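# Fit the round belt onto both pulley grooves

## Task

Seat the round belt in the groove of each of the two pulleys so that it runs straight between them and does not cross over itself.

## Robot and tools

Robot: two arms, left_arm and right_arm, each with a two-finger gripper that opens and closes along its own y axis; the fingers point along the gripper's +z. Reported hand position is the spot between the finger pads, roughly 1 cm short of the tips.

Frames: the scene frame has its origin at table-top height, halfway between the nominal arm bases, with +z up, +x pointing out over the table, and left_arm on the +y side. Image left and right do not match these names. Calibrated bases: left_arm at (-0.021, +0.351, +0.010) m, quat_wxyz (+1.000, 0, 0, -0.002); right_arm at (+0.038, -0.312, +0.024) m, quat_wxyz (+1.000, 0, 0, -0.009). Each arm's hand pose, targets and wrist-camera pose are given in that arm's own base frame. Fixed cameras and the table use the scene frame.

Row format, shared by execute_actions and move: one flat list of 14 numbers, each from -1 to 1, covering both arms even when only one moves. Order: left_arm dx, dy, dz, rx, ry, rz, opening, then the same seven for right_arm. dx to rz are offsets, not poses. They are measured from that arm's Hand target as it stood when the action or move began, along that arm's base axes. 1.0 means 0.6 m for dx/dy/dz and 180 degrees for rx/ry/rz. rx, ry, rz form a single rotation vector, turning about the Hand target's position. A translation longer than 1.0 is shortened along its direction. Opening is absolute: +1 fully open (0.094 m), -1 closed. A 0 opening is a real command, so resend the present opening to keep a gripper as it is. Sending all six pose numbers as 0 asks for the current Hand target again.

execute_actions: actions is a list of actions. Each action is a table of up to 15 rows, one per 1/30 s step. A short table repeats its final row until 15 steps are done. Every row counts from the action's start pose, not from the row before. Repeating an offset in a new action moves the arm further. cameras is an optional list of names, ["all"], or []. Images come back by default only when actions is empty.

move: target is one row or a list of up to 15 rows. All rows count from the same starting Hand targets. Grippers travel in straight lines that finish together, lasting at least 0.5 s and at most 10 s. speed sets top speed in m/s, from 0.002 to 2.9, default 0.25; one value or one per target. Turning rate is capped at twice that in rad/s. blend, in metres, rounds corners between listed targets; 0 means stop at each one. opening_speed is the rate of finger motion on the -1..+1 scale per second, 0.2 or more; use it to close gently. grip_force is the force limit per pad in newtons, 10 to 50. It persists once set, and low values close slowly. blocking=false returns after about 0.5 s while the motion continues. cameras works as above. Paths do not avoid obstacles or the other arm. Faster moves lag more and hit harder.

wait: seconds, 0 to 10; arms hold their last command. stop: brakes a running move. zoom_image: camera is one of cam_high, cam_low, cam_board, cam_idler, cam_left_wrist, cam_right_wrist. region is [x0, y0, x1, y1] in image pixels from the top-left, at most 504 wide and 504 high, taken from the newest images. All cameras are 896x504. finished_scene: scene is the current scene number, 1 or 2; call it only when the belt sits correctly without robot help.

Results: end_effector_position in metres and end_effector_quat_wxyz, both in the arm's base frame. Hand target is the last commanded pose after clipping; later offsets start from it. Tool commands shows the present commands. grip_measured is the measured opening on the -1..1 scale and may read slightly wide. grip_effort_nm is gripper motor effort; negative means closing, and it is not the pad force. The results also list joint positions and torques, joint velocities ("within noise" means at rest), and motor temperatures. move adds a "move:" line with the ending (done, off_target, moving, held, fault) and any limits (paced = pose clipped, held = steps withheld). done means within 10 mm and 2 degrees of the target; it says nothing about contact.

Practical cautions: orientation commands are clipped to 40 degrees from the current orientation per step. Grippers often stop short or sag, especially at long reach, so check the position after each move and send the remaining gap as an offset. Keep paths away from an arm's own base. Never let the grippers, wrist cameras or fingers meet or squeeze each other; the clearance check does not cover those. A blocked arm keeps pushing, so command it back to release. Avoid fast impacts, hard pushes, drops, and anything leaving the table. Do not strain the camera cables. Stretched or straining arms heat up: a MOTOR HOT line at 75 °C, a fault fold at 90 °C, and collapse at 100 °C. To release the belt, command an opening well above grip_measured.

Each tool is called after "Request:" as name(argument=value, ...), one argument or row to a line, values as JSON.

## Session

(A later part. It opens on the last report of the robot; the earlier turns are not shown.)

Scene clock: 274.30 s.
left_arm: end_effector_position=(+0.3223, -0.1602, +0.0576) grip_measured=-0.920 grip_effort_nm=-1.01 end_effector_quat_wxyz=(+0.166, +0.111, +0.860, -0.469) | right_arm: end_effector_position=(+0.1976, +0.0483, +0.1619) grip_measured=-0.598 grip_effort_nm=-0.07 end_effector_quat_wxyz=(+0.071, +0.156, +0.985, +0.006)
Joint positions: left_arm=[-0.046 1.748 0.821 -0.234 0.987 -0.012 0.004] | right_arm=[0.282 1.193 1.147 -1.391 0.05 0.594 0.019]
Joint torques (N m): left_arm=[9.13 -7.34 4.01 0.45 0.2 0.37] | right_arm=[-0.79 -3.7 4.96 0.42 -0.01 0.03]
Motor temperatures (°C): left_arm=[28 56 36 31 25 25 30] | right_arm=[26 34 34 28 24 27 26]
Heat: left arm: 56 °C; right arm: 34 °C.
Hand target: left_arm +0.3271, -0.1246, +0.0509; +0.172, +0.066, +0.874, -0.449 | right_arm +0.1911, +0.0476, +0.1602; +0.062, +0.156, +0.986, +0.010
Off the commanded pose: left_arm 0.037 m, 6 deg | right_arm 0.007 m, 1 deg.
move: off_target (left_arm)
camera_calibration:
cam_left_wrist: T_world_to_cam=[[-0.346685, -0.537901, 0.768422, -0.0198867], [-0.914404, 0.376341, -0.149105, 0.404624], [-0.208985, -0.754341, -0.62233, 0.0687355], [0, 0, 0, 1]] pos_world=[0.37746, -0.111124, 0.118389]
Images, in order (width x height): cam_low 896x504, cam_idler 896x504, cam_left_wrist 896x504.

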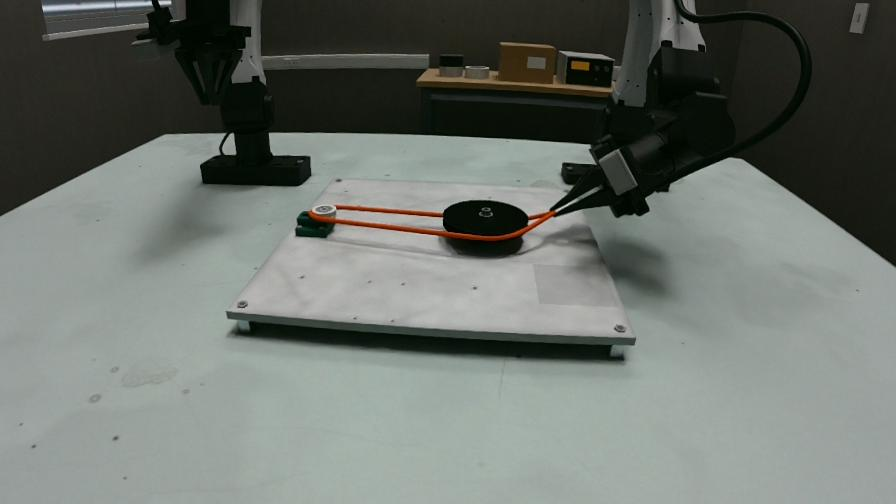

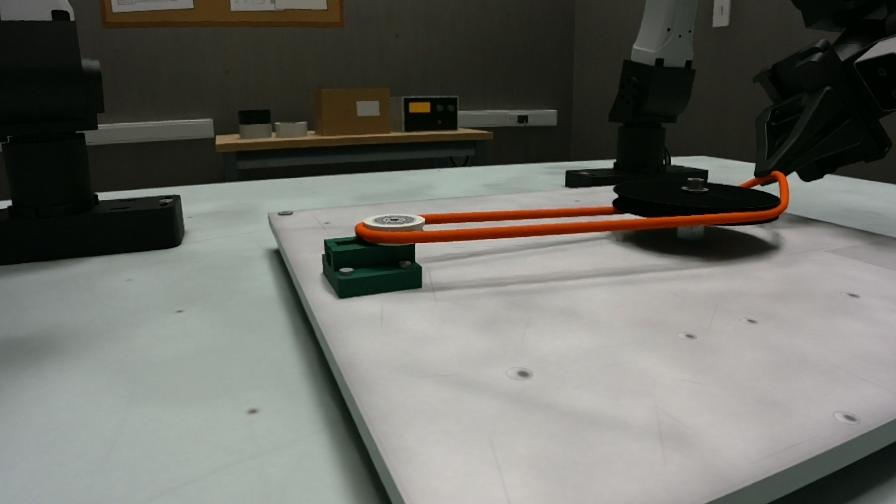

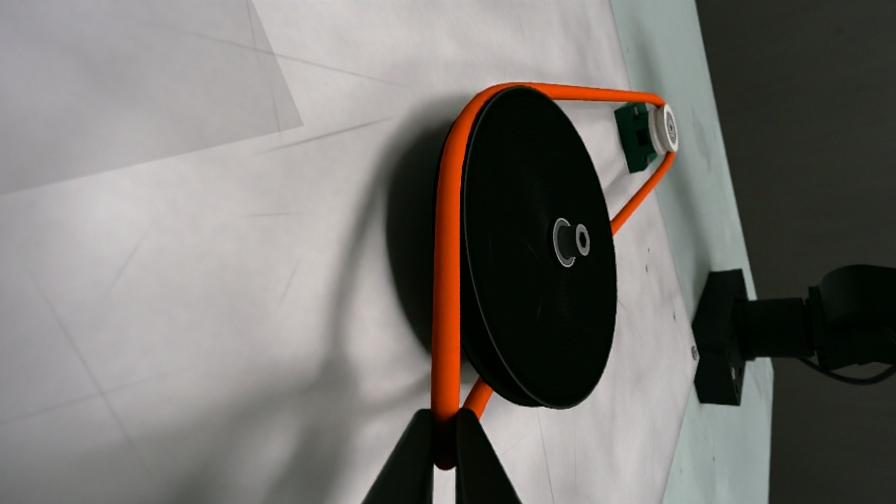

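Request:
move(
  target=[0.0,0.0,-0.02,0,0,0,-0.96,0,0,0,0,0,0,-0.6],
  speed=0.1,
  cameras=["cam_low","cam_left_wrist","cam_idler"],
)

Request:
zoom_image(
  camera="cam_low",
  region=[430, 190, 570, 260],
)

Request:
zoom_image(
  camera="cam_idler",
  region=[580, 140, 880, 290],
)

Scene clock: 275.70 s.
left_arm: end_effector_position=(+0.3235, -0.1594, +0.0526) grip_measured=-0.920 grip_effort_nm=-1.01 end_effector_quat_wxyz=(+0.170, +0.111, +0.854, -0.479) | right_arm: end_effector_position=(+0.1976, +0.0483, +0.1619) grip_measured=-0.598 grip_effort_nm=-0.07 end_effector_quat_wxyz=(+0.071, +0.156, +0.985, +0.006)
Joint positions: left_arm=[-0.036 1.774 0.807 -0.187 1.013 -0.012 0.004] | right_arm=[0.282 1.193 1.147 -1.391 0.05 0.594 0.019]
Joint torques (N m): left_arm=[8.29 -6.8 3.48 0.46 -0.07 0.4] | right_arm=[-0.77 -3.64 5.08 0.49 -0.02 -0.02]
Motor temperatures (°C): left_arm=[28 55 35 31 25 25 30] | right_arm=[26 34 34 28 24 27 26]
Heat: left arm: 55 °C; right arm: 34 °C.
Hand target: left_arm +0.3271, -0.1246, +0.0388; +0.172, +0.066, +0.874, -0.449 | right_arm +0.1911, +0.0476, +0.1602; +0.062, +0.156, +0.986, +0.010
Off the commanded pose: left_arm 0.038 m, 7 deg | right_arm 0.007 m, 1 deg.
move: off_target (left_arm)
camera_calibration:
cam_left_wrist: T_world_to_cam=[[-0.351654, -0.519751, 0.778587, -0.0111622], [-0.913337, 0.372904, -0.16358, 0.404476], [-0.205317, -0.768636, -0.605841, 0.0621785], [0, 0, 0, 1]] pos_world=[0.378264, -0.10884, 0.112525]
Images, in order (width x height): cam_low 896x504, cam_idler 896x504, cam_left_wrist 896x504.

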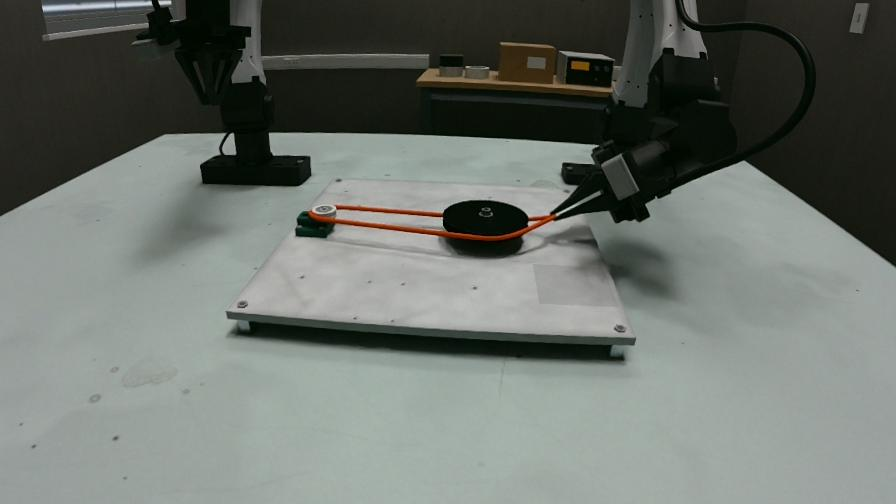

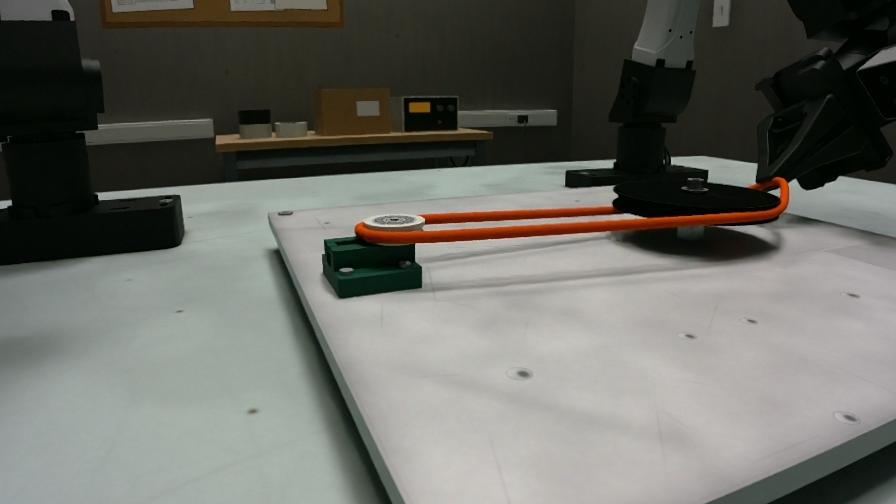

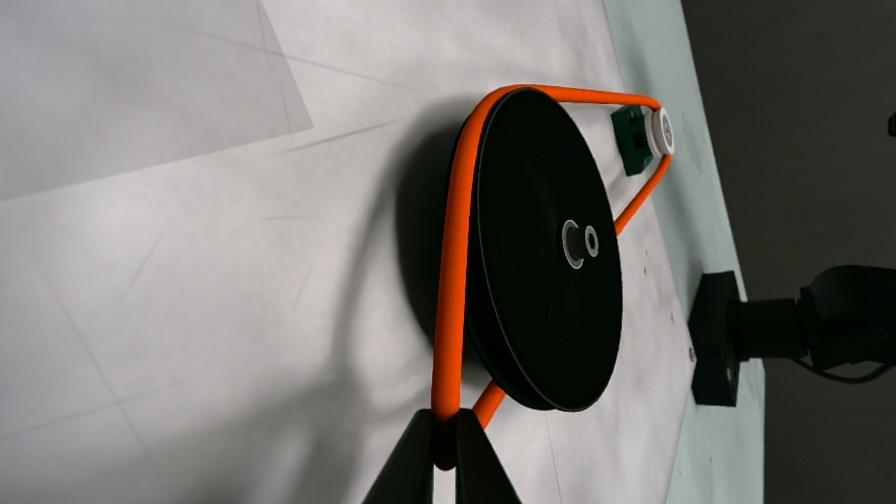

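Scaled by 3.600 from the camera's 896x504 image, which has a finer 1280x720 frame.

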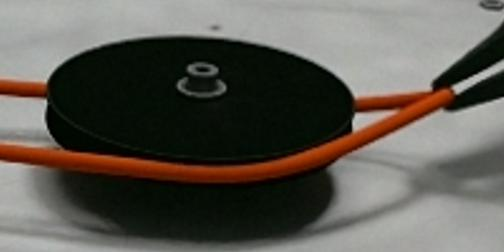

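Scaled by 1.680 from the camera's 896x504 image, which has a finer 1280x720 frame.

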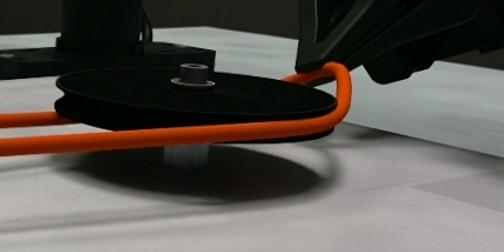

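Request:
move(
  target=[
    [0.0,-0.01,-0.009,0,0,0,-0.96,0,0,0,0,0,0,-0.6],
    [0.0,-0.012,-0.009,0,0,0,-0.6,0,0,0,0,0,0,-0.6],
  ],
  speed=0.1,
  cameras=["cam_low","cam_left_wrist","cam_idler"],
)

Request:
zoom_image(
  camera="cam_low",
  region=[430, 190, 570, 260],
)

Request:
zoom_image(
  camera="cam_idler",
  region=[580, 140, 880, 290],
)

Scene clock: 278.40 s.
left_arm: end_effector_position=(+0.3279, -0.1334, +0.0384) grip_measured=-0.602 grip_effort_nm=0.14 end_effector_quat_wxyz=(+0.172, +0.065, +0.871, -0.456) | right_arm: end_effector_position=(+0.1976, +0.0483, +0.1619) grip_measured=-0.598 grip_effort_nm=-0.07 end_effector_quat_wxyz=(+0.071, +0.156, +0.985, +0.006)
Joint positions: left_arm=[0.03 1.78 0.782 -0.183 0.967 -0.026 0.019] | right_arm=[0.282 1.193 1.147 -1.391 0.05 0.594 0.019]
Joint torques (N m): left_arm=[0.25 -5.97 4.49 0.94 0.35 0.26] | right_arm=[-0.84 -3.7 4.97 0.47 -0.02 0.01]
Heat: left arm: 54 °C; right arm: 34 °C.
Hand target: left_arm +0.3271, -0.1317, +0.0335; +0.172, +0.066, +0.874, -0.449 | right_arm +0.1911, +0.0476, +0.1602; +0.062, +0.156, +0.986, +0.010
Off the commanded pose: left_arm 0.005 m, 1 deg | right_arm 0.007 m, 1 deg.
move: done; target 2's new opening was sent with left_arm's hand 0.033 m and 7 deg from that target
camera_calibration:
cam_left_wrist: T_world_to_cam=[[-0.270765, -0.578627, 0.769335, -0.0190177], [-0.949302, 0.293099, -0.11366, 0.395689], [-0.159725, -0.761107, -0.628653, 0.0613309], [0, 0, 0, 1]] pos_world=[0.380275, -0.080301, 0.0981609]
Images, in order (width x height): cam_low 896x504, cam_idler 896x504, cam_left_wrist 896x504.

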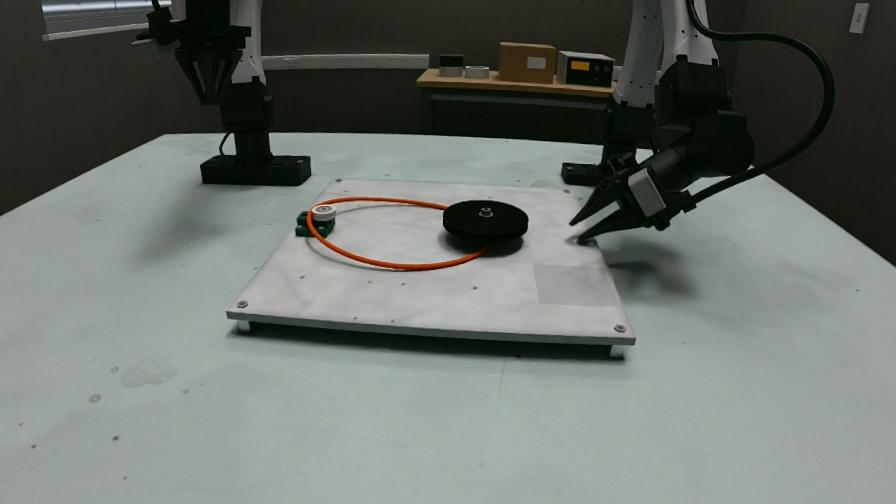

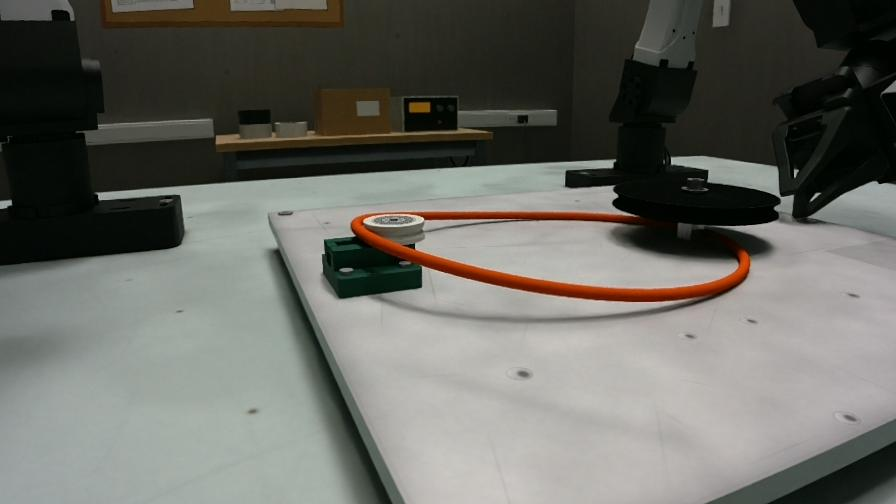

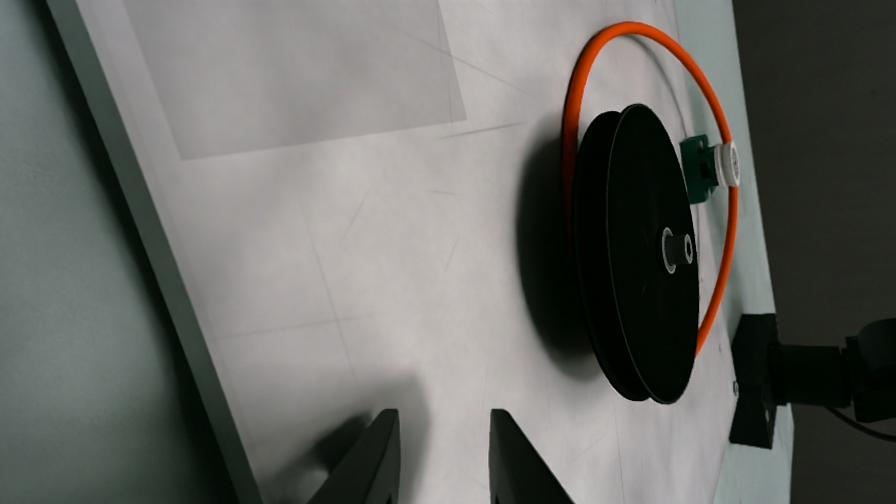

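Scaled by 3.600 from the camera's 896x504 image, which has a finer 1280x720 frame.

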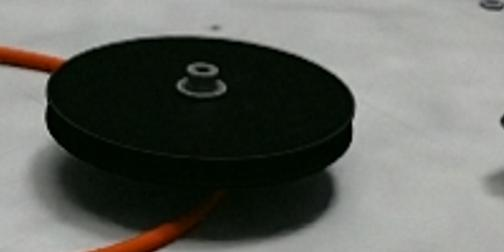

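Scaled by 1.680 from the camera's 896x504 image, which has a finer 1280x720 frame.

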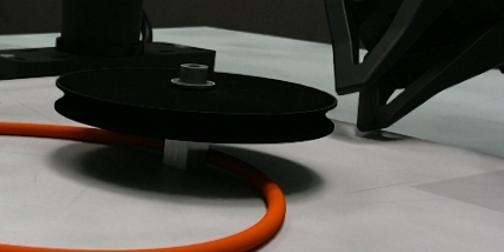

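Request:
move(
  target=[
    [0,0.06,0.08,0,0,0,-0.6,0,0,0,0,0,0,-0.6],
    [0.138,-0.05,0.19,0.325,-0.073,-0.296,-0.4,0,0,0,0,0,0,-0.6],
    [0.138,-0.255,0.15,0.325,-0.073,-0.296,-0.4,0,0,0,0,0,0,-0.6],
  ],
  blend=[0.02,0.02,0],
  speed=0.35,
)

Request:
move(
  target=[
    [0.0,0.0,-0.15,0,0,0,-0.4,0,0,0,0,0,0,-0.6],
    [0.0,0.0,-0.15,0,0,0,-0.96,0,0,0,0,0,0,-0.6],
    [0,0,-0.13,0,0,0,-0.96,0,0,0,0,0,0,-0.6],
    [0.023,0.092,-0.125,0,0,0.12,-0.96,0,0,0,0,0,0,-0.6],
    [-0.017,0.175,-0.105,0,0,0.25,-0.96,0,0,0,0,0,0,-0.6],
    [-0.083,0.212,-0.095,0,0,0.37,-0.96,0,0,0,0,0,0,-0.6],
  ],
  speed=0.15,
  blend=[0,0,0.005,0.02,0.02,0],
)

Request:
move(
  target=[
    [0.0,0.005,0.012,-0.15,0,0,-0.96,0,0,0,0,0,0,-0.6],
    [0.0,0.012,0.024,-0.30,-0.04,0,-0.96,0,0,0,0,0,0,-0.6],
  ],
  speed=0.15,
  blend=[0.01,0],
  cameras=["cam_low","cam_idler","cam_board","cam_right_wrist"],
)

Scene clock: 286.07 s.
left_arm: end_effector_position=(+0.4038, -0.2841, +0.1142) grip_measured=-0.402 grip_effort_nm=0.14 end_effector_quat_wxyz=(+0.056, +0.559, +0.827, -0.003) | right_arm: end_effector_position=(+0.1976, +0.0483, +0.1619) grip_measured=-0.598 grip_effort_nm=-0.07 end_effector_quat_wxyz=(+0.071, +0.156, +0.985, +0.006)
Joint positions: left_arm=[-0.611 2.483 2.589 -1.565 0.005 0.576 0.028] | right_arm=[0.282 1.193 1.147 -1.391 0.05 0.594 0.019]
Joint torques (N m): left_arm=[0.5 -11.48 8.53 0.44 0.03 -0.03] | right_arm=[-0.84 -3.67 4.97 0.46 -0.02 0.03]
Heat: left arm: 52 °C; right arm: 34 °C.
Hand target: left_arm +0.4099, -0.2848, +0.1235; +0.001, +0.553, +0.833, +0.000 | right_arm +0.1911, +0.0476, +0.1602; +0.062, +0.156, +0.986, +0.010
Off the commanded pose: left_arm 0.011 m, 6 deg | right_arm 0.007 m, 1 deg.
joint sent to its limit (left arm) — joint 4 (wrist pitch), lower limit. The joint targets are off in orientation, not in position.
move: off_target (left_arm); blend cut to 0 m at target 2; target 2's new opening was sent with left_arm's hand 0.007 m and 3 deg from that target

Scene clock: 292.20 s.
left_arm: end_effector_position=(+0.3566, -0.1770, +0.0507) grip_measured=-0.920 grip_effort_nm=-1.01 end_effector_quat_wxyz=(-0.017, +0.026, +0.999, -0.015) | right_arm: end_effector_position=(+0.1976, +0.0483, +0.1619) grip_measured=-0.598 grip_effort_nm=-0.07 end_effector_quat_wxyz=(+0.071, +0.156, +0.985, +0.006)
Joint positions: left_arm=[-0.442 2.104 1.695 -1.182 0.042 -0.391 0.004] | right_arm=[0.282 1.193 1.147 -1.391 0.05 0.594 0.019]
Joint torques (N m): left_arm=[2.81 -13.52 4.72 0.05 -0.41 -0.07] | right_arm=[-1.11 -3.66 4.98 0.47 -0.03 0.01]
Motor temperatures (°C): left_arm=[28 55 35 31 25 25 29] | right_arm=[26 34 34 28 24 27 26]
Heat: left arm: 55 °C; right arm: 34 °C.
Hand target: left_arm +0.3600, -0.1575, +0.0665; +0.000, +0.005, +1.000, +0.001 | right_arm +0.1911, +0.0476, +0.1602; +0.062, +0.156, +0.986, +0.010
Off the commanded pose: left_arm 0.025 m, 4 deg | right_arm 0.007 m, 1 deg.
move: off_target (left_arm)

Scene clock: 295.97 s.
left_arm: end_effector_position=(+0.3477, -0.1665, +0.0591) grip_measured=-0.920 grip_effort_nm=-1.01 end_effector_quat_wxyz=(+0.019, +0.006, +0.894, -0.448) | right_arm: end_effector_position=(+0.1976, +0.0483, +0.1619) grip_measured=-0.598 grip_effort_nm=-0.07 end_effector_quat_wxyz=(+0.071, +0.156, +0.985, +0.006)
Joint positions: left_arm=[-0.079 1.931 1.175 -0.663 0.921 -0.142 0.004] | right_arm=[0.282 1.193 1.147 -1.391 0.05 0.594 0.019]
Joint torques (N m): left_arm=[4.72 -12.89 5.27 0.65 0.57 0.24] | right_arm=[-0.77 -3.6 5.05 0.5 -0.06 0.04]
Motor temperatures (°C): left_arm=[28 56 35 31 25 25 29] | right_arm=[26 34 34 28 24 27 26]
Heat: left arm: 56 °C; right arm: 34 °C.
Hand target: left_arm +0.3602, -0.1503, +0.0810; +0.063, +0.004, +0.889, -0.453 | right_arm +0.1911, +0.0476, +0.1602; +0.062, +0.156, +0.986, +0.010
Off the commanded pose: left_arm 0.030 m, 5 deg | right_arm 0.007 m, 1 deg.
move: off_target (left_arm)
camera_calibration:
cam_right_wrist: T_world_to_cam=[[-0.30697, -0.951221, -0.0307933, 0.113546], [-0.913683, 0.285492, 0.28927, 0.15864], [-0.266369, 0.116933, -0.956752, 0.292847], [0, 0, 0, 1]] pos_world=[0.257807, 0.0284737, 0.237789]
Images, in order (width x height): cam_low 896x504, cam_board 896x504, cam_idler 896x504, cam_right_wrist 896x504.

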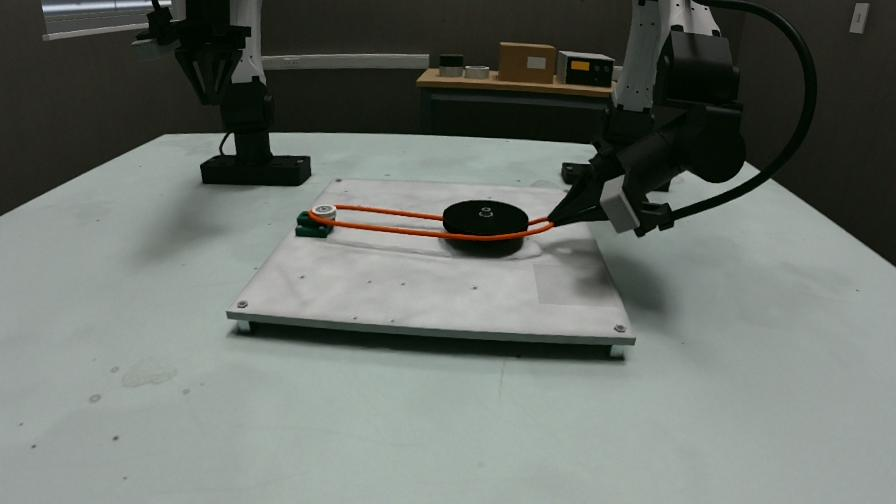

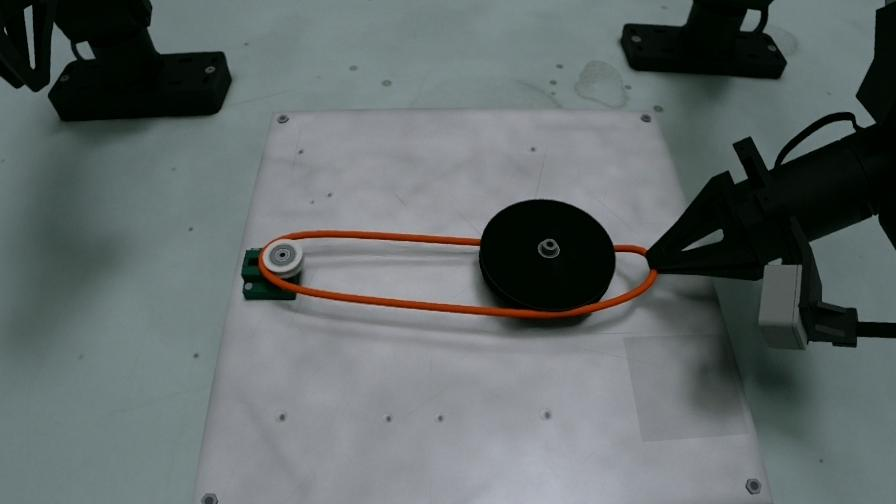

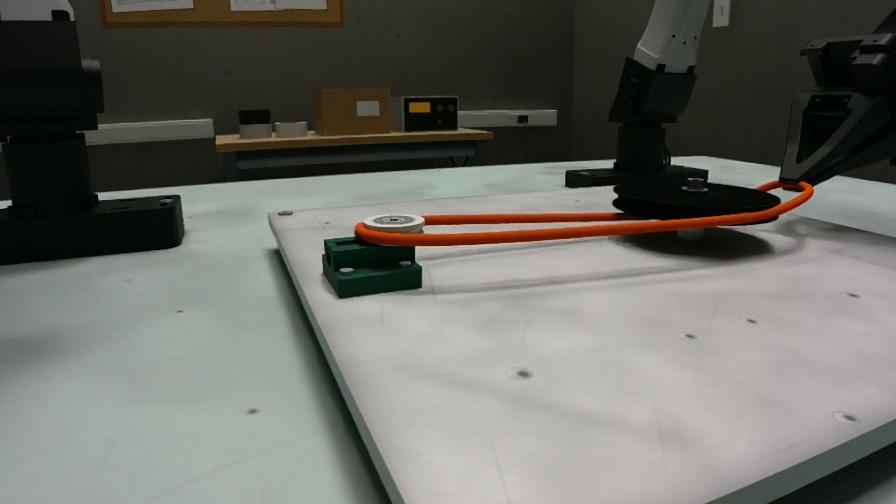

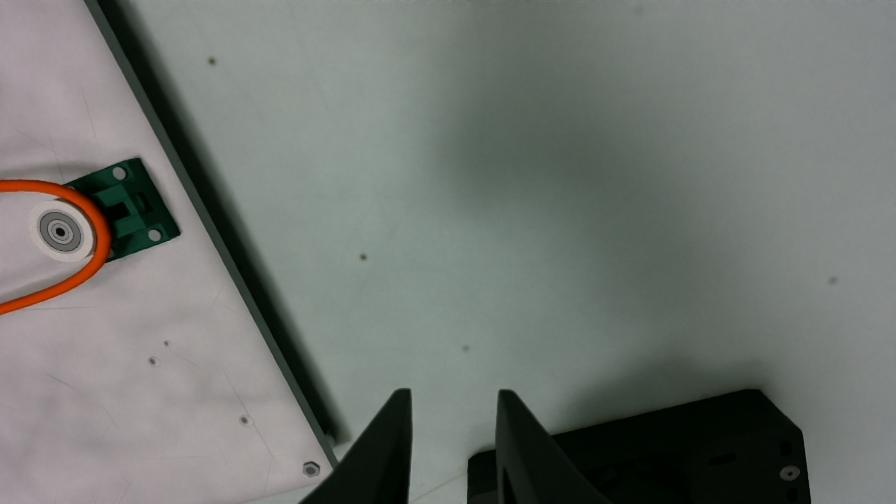

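Request:
move(
  target=[0,0,0,0,0,0,-0.96,0.208,0.483,-0.02,-0.038,0.027,0.598,-0.4],
  cameras=["cam_low","cam_board","cam_right_wrist"],
)

Scene clock: 302.57 s.
left_arm: end_effector_position=(+0.3477, -0.1666, +0.0591) grip_measured=-0.920 grip_effort_nm=-1.01 end_effector_quat_wxyz=(+0.019, +0.006, +0.894, -0.448) | right_arm: end_effector_position=(+0.3181, +0.3326, +0.1485) grip_measured=-0.402 grip_effort_nm=0.11 end_effector_quat_wxyz=(-0.056, +0.700, -0.712, +0.006)
Joint positions: left_arm=[-0.079 1.931 1.175 -0.662 0.921 -0.142 0.004] | right_arm=[0.813 2.295 2.393 -1.558 0.015 -0.741 0.028]
Joint torques (N m): left_arm=[4.71 -12.89 5.27 0.66 0.58 0.24] | right_arm=[0.21 -9.28 7.86 0.39 -0.12 0.01]
Motor temperatures (°C): left_arm=[28 58 35 31 25 25 30] | right_arm=[26 34 34 28 24 27 26]
Heat: left arm: 58 °C; right arm: 34 °C.
Hand target: left_arm +0.3602, -0.1503, +0.0810; +0.063, +0.004, +0.889, -0.453 | right_arm +0.3160, +0.3374, +0.1482; -0.001, +0.706, -0.708, +0.000
Off the commanded pose: left_arm 0.030 m, 5 deg | right_arm 0.005 m, 6 deg.
joint sent to its limit (right arm) — joint 4 (wrist pitch), lower limit. The joint targets are off in orientation, not in position.
move: off_target (left_arm, right_arm)
camera_calibration:
cam_right_wrist: T_world_to_cam=[[0.995868, -0.0194159, 0.088714, -0.32156], [-0.0495329, -0.934906, 0.351423, 0.313239], [0.0761161, -0.354365, -0.932004, 0.323017], [0, 0, 0, 1]] pos_world=[0.31116, 0.401071, 0.219501]
Images, in order (width x height): cam_low 896x504, cam_board 896x504, cam_right_wrist 896x504.

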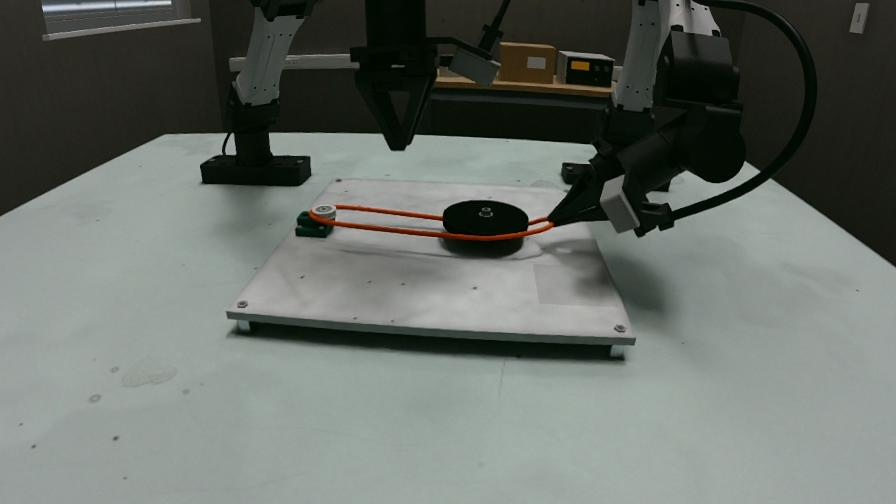

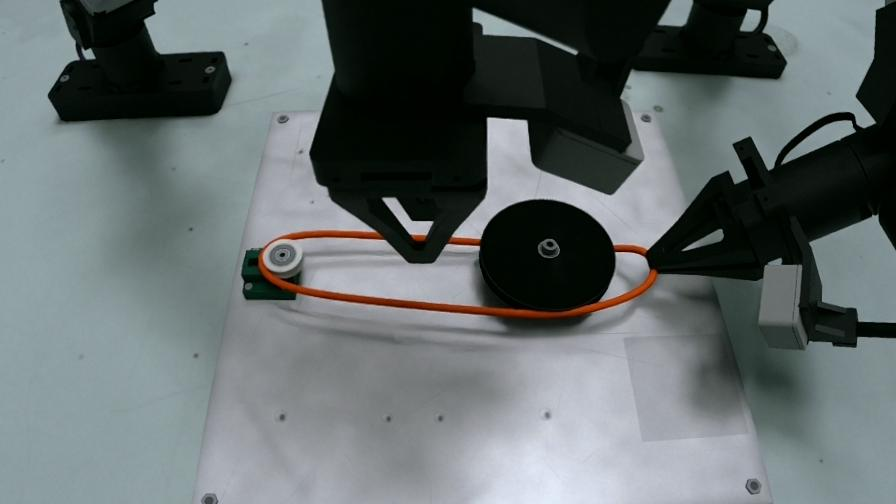

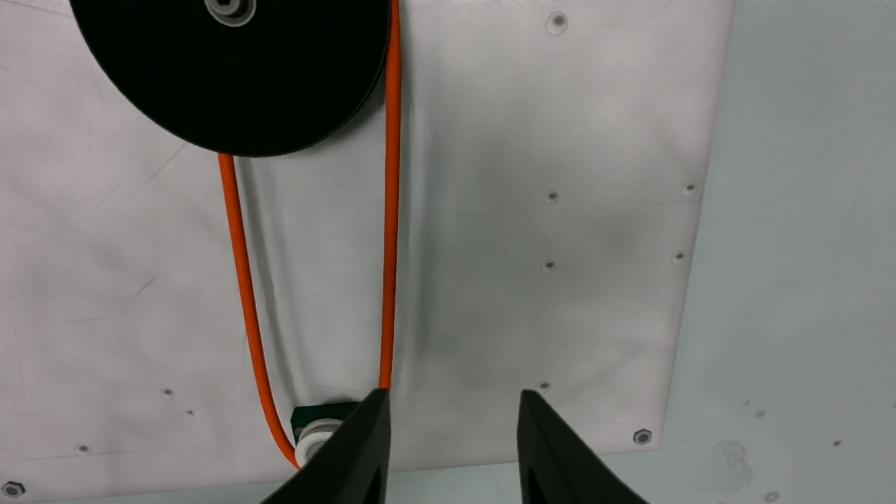

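Request:
move(
  target=[
    [0,0,0,0,0,0,-0.96,-0.024,-0.003,-0.1,0,0,0,-0.4],
    [0,0,0,0,0,0,-0.96,-0.024,-0.003,-0.168,0,0,0,-0.4],
    [0,0,0,0,0,0,-0.96,-0.024,-0.003,-0.168,0,0,0,-0.95],
  ],
  speed=0.12,
  cameras=["cam_low","cam_idler","cam_right_wrist"],
)

Request:
zoom_image(
  camera="cam_low",
  region=[350, 170, 570, 270],
)

Scene clock: 306.37 s.
left_arm: end_effector_position=(+0.3477, -0.1666, +0.0591) grip_measured=-0.920 grip_effort_nm=-1.01 end_effector_quat_wxyz=(+0.019, +0.006, +0.894, -0.448) | right_arm: end_effector_position=(+0.3054, +0.3324, +0.0528) grip_measured=-0.948 grip_effort_nm=-0.07 end_effector_quat_wxyz=(-0.004, +0.707, -0.707, +0.007)
Joint positions: left_arm=[-0.079 1.931 1.175 -0.662 0.921 -0.142 0.004] | right_arm=[0.834 2.309 2.037 -1.292 0.015 -0.736 0.002]
Joint torques (N m): left_arm=[4.72 -12.89 5.27 0.66 0.57 0.24] | right_arm=[0.1 -10.4 5.03 0.43 -0.15 0.19]
Motor temperatures (°C): left_arm=[28 59 35 31 25 25 30] | right_arm=[26 35 34 28 24 27 26]
Heat: left arm: 59 °C; right arm: 35 °C.
Hand target: left_arm +0.3602, -0.1503, +0.0810; +0.063, +0.004, +0.889, -0.453 | right_arm +0.3016, +0.3356, +0.0475; -0.001, +0.706, -0.708, +0.000
Off the commanded pose: left_arm 0.030 m, 5 deg | right_arm 0.007 m, 1 deg.
move: off_target (left_arm)
camera_calibration:
cam_right_wrist: T_world_to_cam=[[0.999828, -0.000118432, 0.0185556, -0.304347], [-0.00796867, -0.905818, 0.423593, 0.319945], [0.0167578, -0.423668, -0.905663, 0.274473], [0, 0, 0, 1]] pos_world=[0.302244, 0.406061, 0.118701]
Images, in order (width x height): cam_low 896x504, cam_idler 896x504, cam_right_wrist 896x504.

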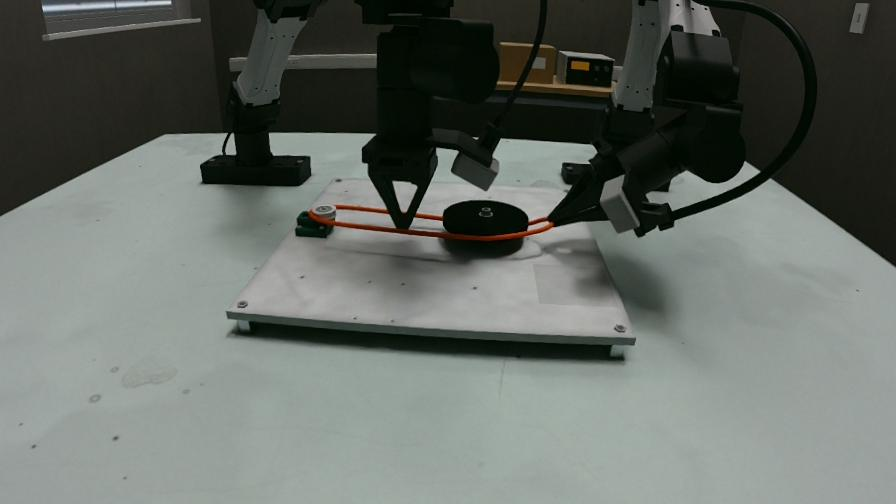

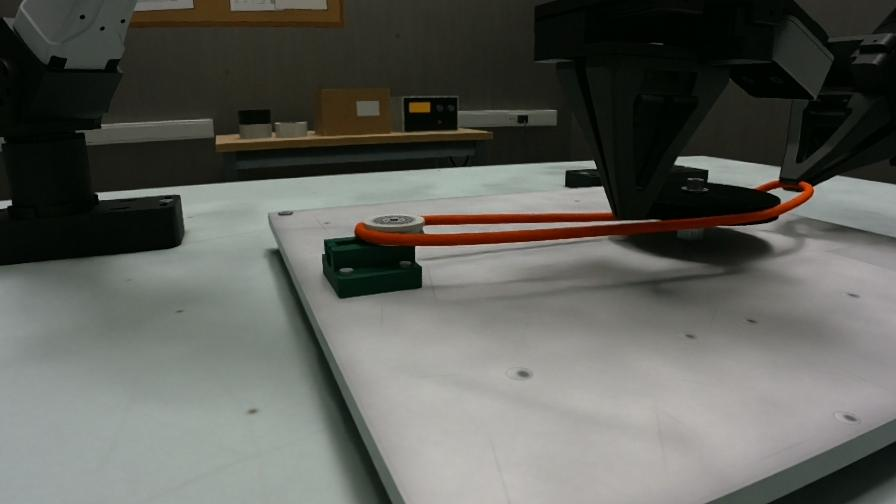

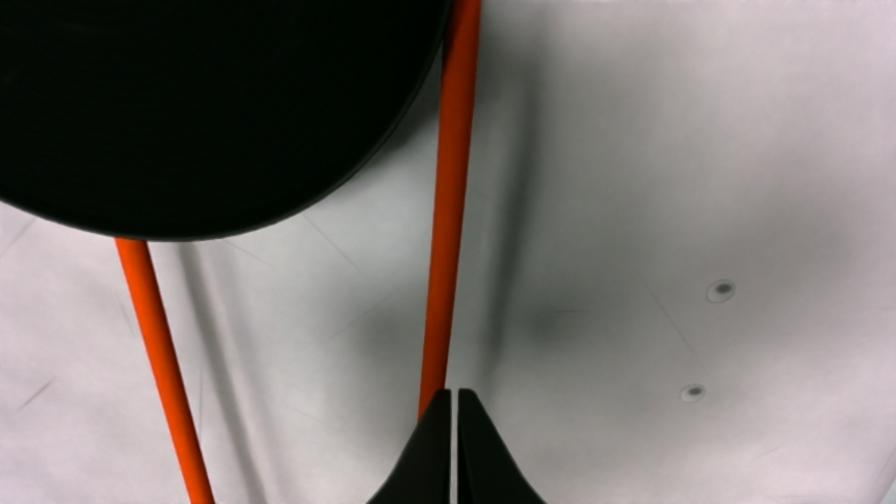

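Scaled by 2.291 from the camera's 896x504 image, which has a finer 1280x720 frame.

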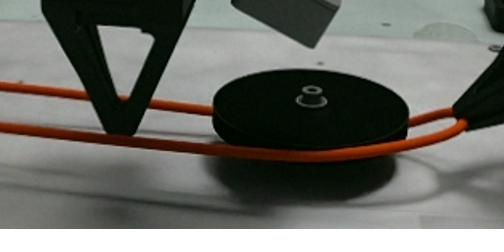

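Request:
move(
  target=[
    [0,0,0,0,0,0,-0.96,-0.008,0,0,0,0,0,-0.5],
    [0,0,0,0,0,0,-0.96,-0.008,-0.0,-0.025,0,0,0,-0.5],
    [0,0,0,0,0,0,-0.96,-0.008,-0.0,-0.025,0,0,0,-0.95],
  ],
  speed=0.12,
  cameras=["cam_low","cam_idler","cam_right_wrist"],
)

Request:
zoom_image(
  camera="cam_low",
  region=[350, 170, 570, 270],
)

Scene clock: 309.50 s.
left_arm: end_effector_position=(+0.3478, -0.1666, +0.0591) grip_measured=-0.920 grip_effort_nm=-1.01 end_effector_quat_wxyz=(+0.019, +0.006, +0.894, -0.448) | right_arm: end_effector_position=(+0.3010, +0.3319, +0.0342) grip_measured=-0.903 grip_effort_nm=-1.01 end_effector_quat_wxyz=(+0.000, +0.706, -0.708, +0.008)
Joint positions: left_arm=[-0.079 1.931 1.175 -0.662 0.921 -0.142 0.004] | right_arm=[0.84 2.309 1.963 -1.227 0.015 -0.727 0.005]
Joint torques (N m): left_arm=[4.72 -12.88 5.27 0.66 0.58 0.24] | right_arm=[0.29 -11 5.01 0.39 -0.12 0.14]
Motor temperatures (°C): left_arm=[28 60 35 31 26 25 30] | right_arm=[26 36 34 28 24 27 26]
Heat: left arm: 60 °C; right arm: 36 °C.
Hand target: left_arm +0.3601, -0.1503, +0.0810; +0.063, +0.004, +0.889, -0.453 | right_arm +0.2968, +0.3356, +0.0325; -0.001, +0.706, -0.708, +0.000
Off the commanded pose: left_arm 0.030 m, 5 deg | right_arm 0.006 m, 1 deg.
move: off_target (left_arm)
camera_calibration:
cam_right_wrist: T_world_to_cam=[[0.99991, -0.00304566, 0.0130304, -0.29839], [-0.00834345, -0.9032, 0.42914, 0.326421], [0.010462, -0.42921, -0.903144, 0.26108], [0, 0, 0, 1]] pos_world=[0.298355, 0.405973, 0.0996005]
Images, in order (width x height): cam_low 896x504, cam_idler 896x504, cam_right_wrist 896x504.

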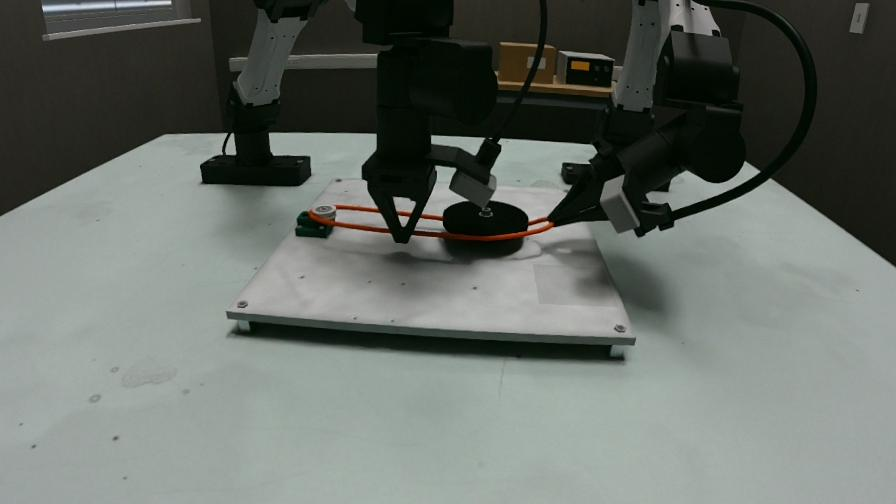

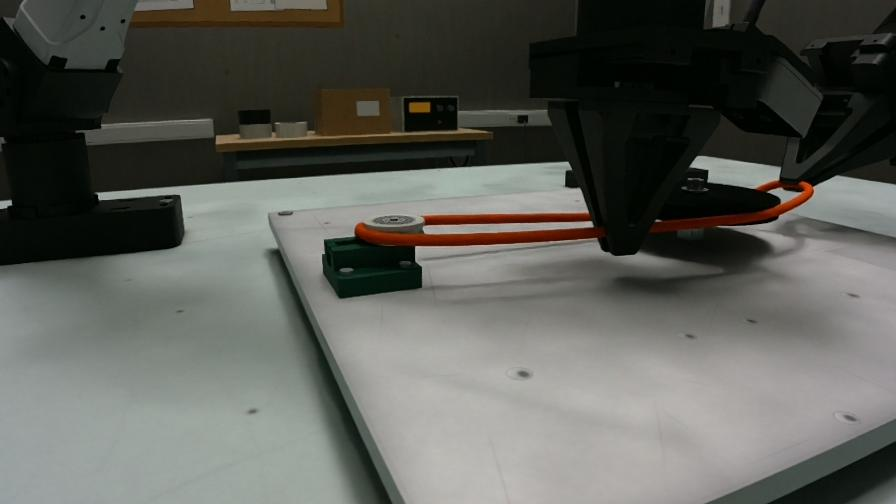

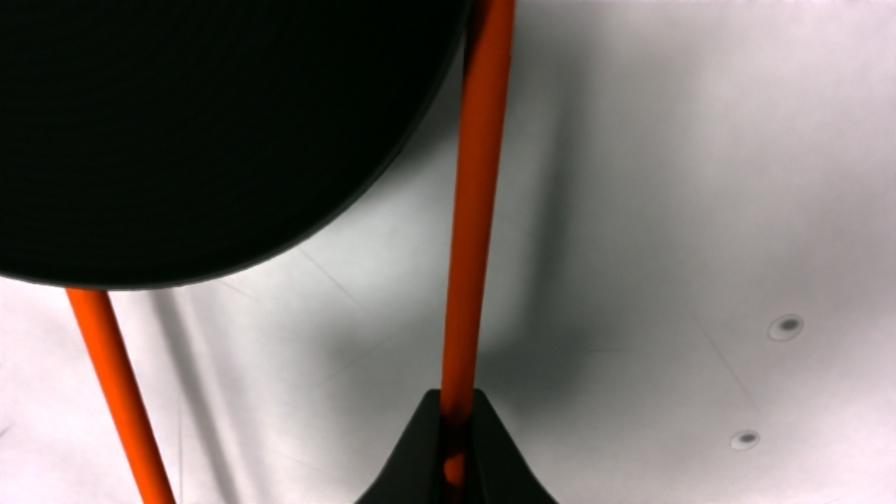

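Scaled by 2.291 from the camera's 896x504 image, which has a finer 1280x720 frame.

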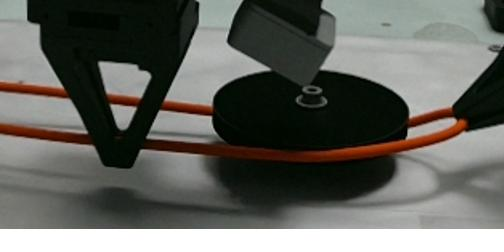

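Request:
move(
  target=[
    [0.0,0.0,0,0,0,0,-0.96,0.012,0,0.01,0,0,0,-0.95],
    [0,0,0,0,0,0,-0.96,0.012,0,0.026,0,0,0,-0.95],
  ],
  speed=0.1,
  cameras=["cam_low","cam_idler","cam_right_wrist","cam_left_wrist"],
)

Request:
zoom_image(
  camera="cam_low",
  region=[350, 170, 570, 270],
)

Request:
zoom_image(
  camera="cam_idler",
  region=[580, 140, 880, 290],
)

Scene clock: 311.53 s.
left_arm: end_effector_position=(+0.3481, -0.1666, +0.0592) grip_measured=-0.920 grip_effort_nm=-1.01 end_effector_quat_wxyz=(+0.020, +0.006, +0.894, -0.448) | right_arm: end_effector_position=(+0.3007, +0.3318, +0.0450) grip_measured=-0.903 grip_effort_nm=-1.01 end_effector_quat_wxyz=(+0.003, +0.706, -0.708, +0.007)
Joint positions: left_arm=[-0.079 1.931 1.175 -0.66 0.921 -0.142 0.004] | right_arm=[0.84 2.309 2.006 -1.275 0.015 -0.727 0.005]
Joint torques (N m): left_arm=[4.71 -12.9 5.27 0.65 0.58 0.24] | right_arm=[-0.75 -9.89 8.47 0.12 -0.12 0.05]
Motor temperatures (°C): left_arm=[28 61 34 31 26 25 30] | right_arm=[26 37 34 28 24 27 26]
Heat: left arm: 61 °C; right arm: 37 °C.
Hand target: left_arm +0.3601, -0.1503, +0.0810; +0.063, +0.004, +0.889, -0.453 | right_arm +0.3039, +0.3356, +0.0481; -0.001, +0.706, -0.708, +0.000
Off the commanded pose: left_arm 0.030 m, 5 deg | right_arm 0.006 m, 1 deg.
move: off_target (left_arm)
camera_calibration:
cam_left_wrist: T_world_to_cam=[[-0.030265, -0.600832, 0.798802, -0.138009], [-0.92461, 0.32042, 0.205978, 0.404049], [-0.379711, -0.732347, -0.565233, 0.130007], [0, 0, 0, 1]] pos_world=[0.418776, -0.117175, 0.100501]
cam_right_wrist: T_world_to_cam=[[0.999954, -0.00302848, 0.00914941, -0.298126], [-0.00668466, -0.901813, 0.432074, 0.320542], [0.00694253, -0.432115, -0.901792, 0.27287], [0, 0, 0, 1]] pos_world=[0.298361, 0.406077, 0.110301]
Images, in order (width x height): cam_low 896x504, cam_idler 896x504, cam_left_wrist 896x504, cam_right_wrist 896x504.

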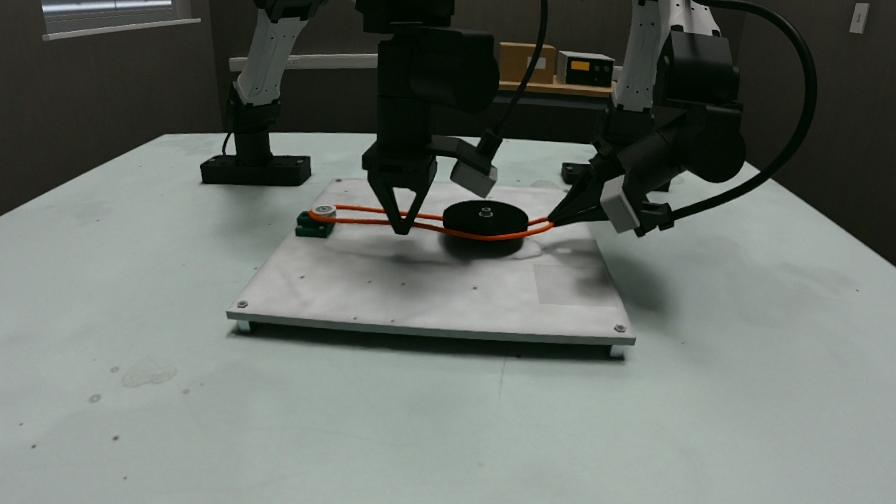

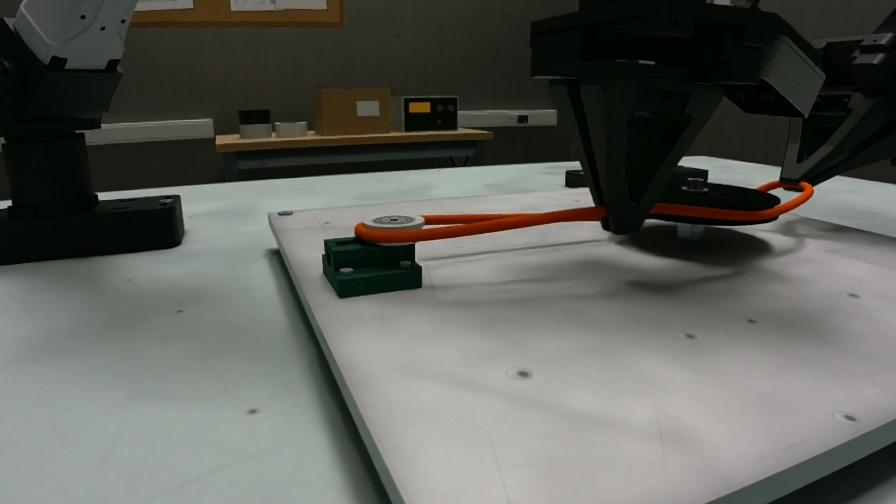

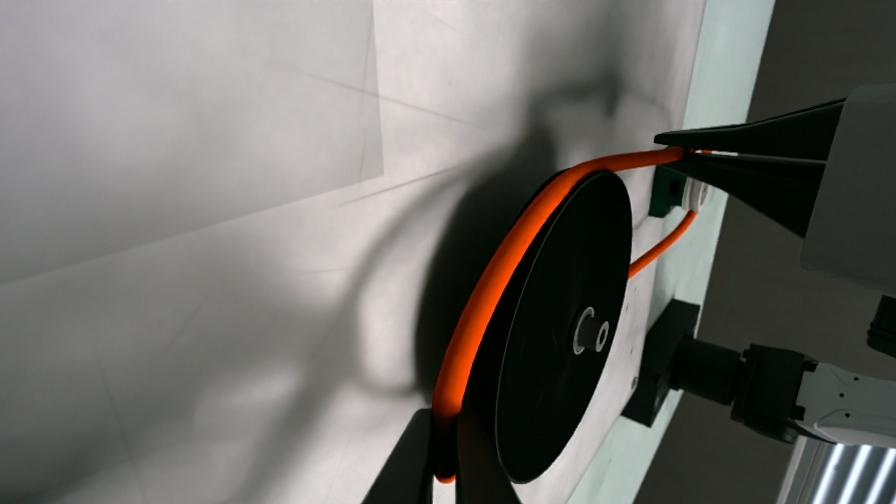

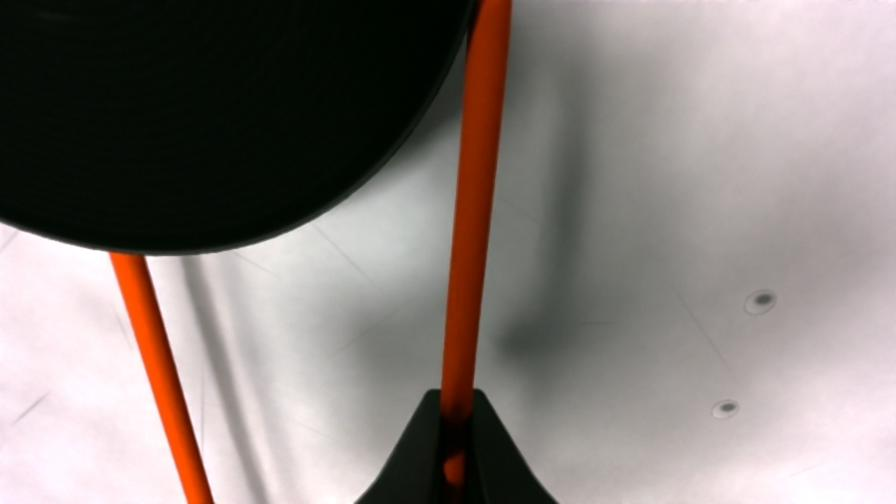

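Scaled by 2.291 from the camera's 896x504 image, which has a finer 1280x720 frame.

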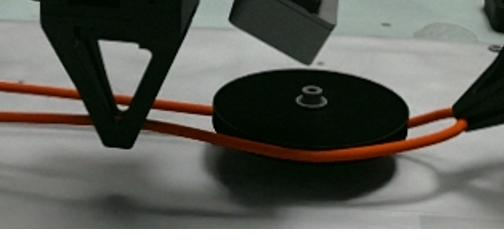

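Scaled by 1.680 from the camera's 896x504 image, which has a finer 1280x720 frame.

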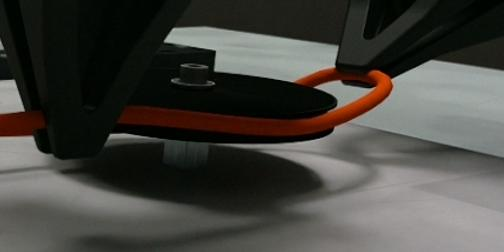

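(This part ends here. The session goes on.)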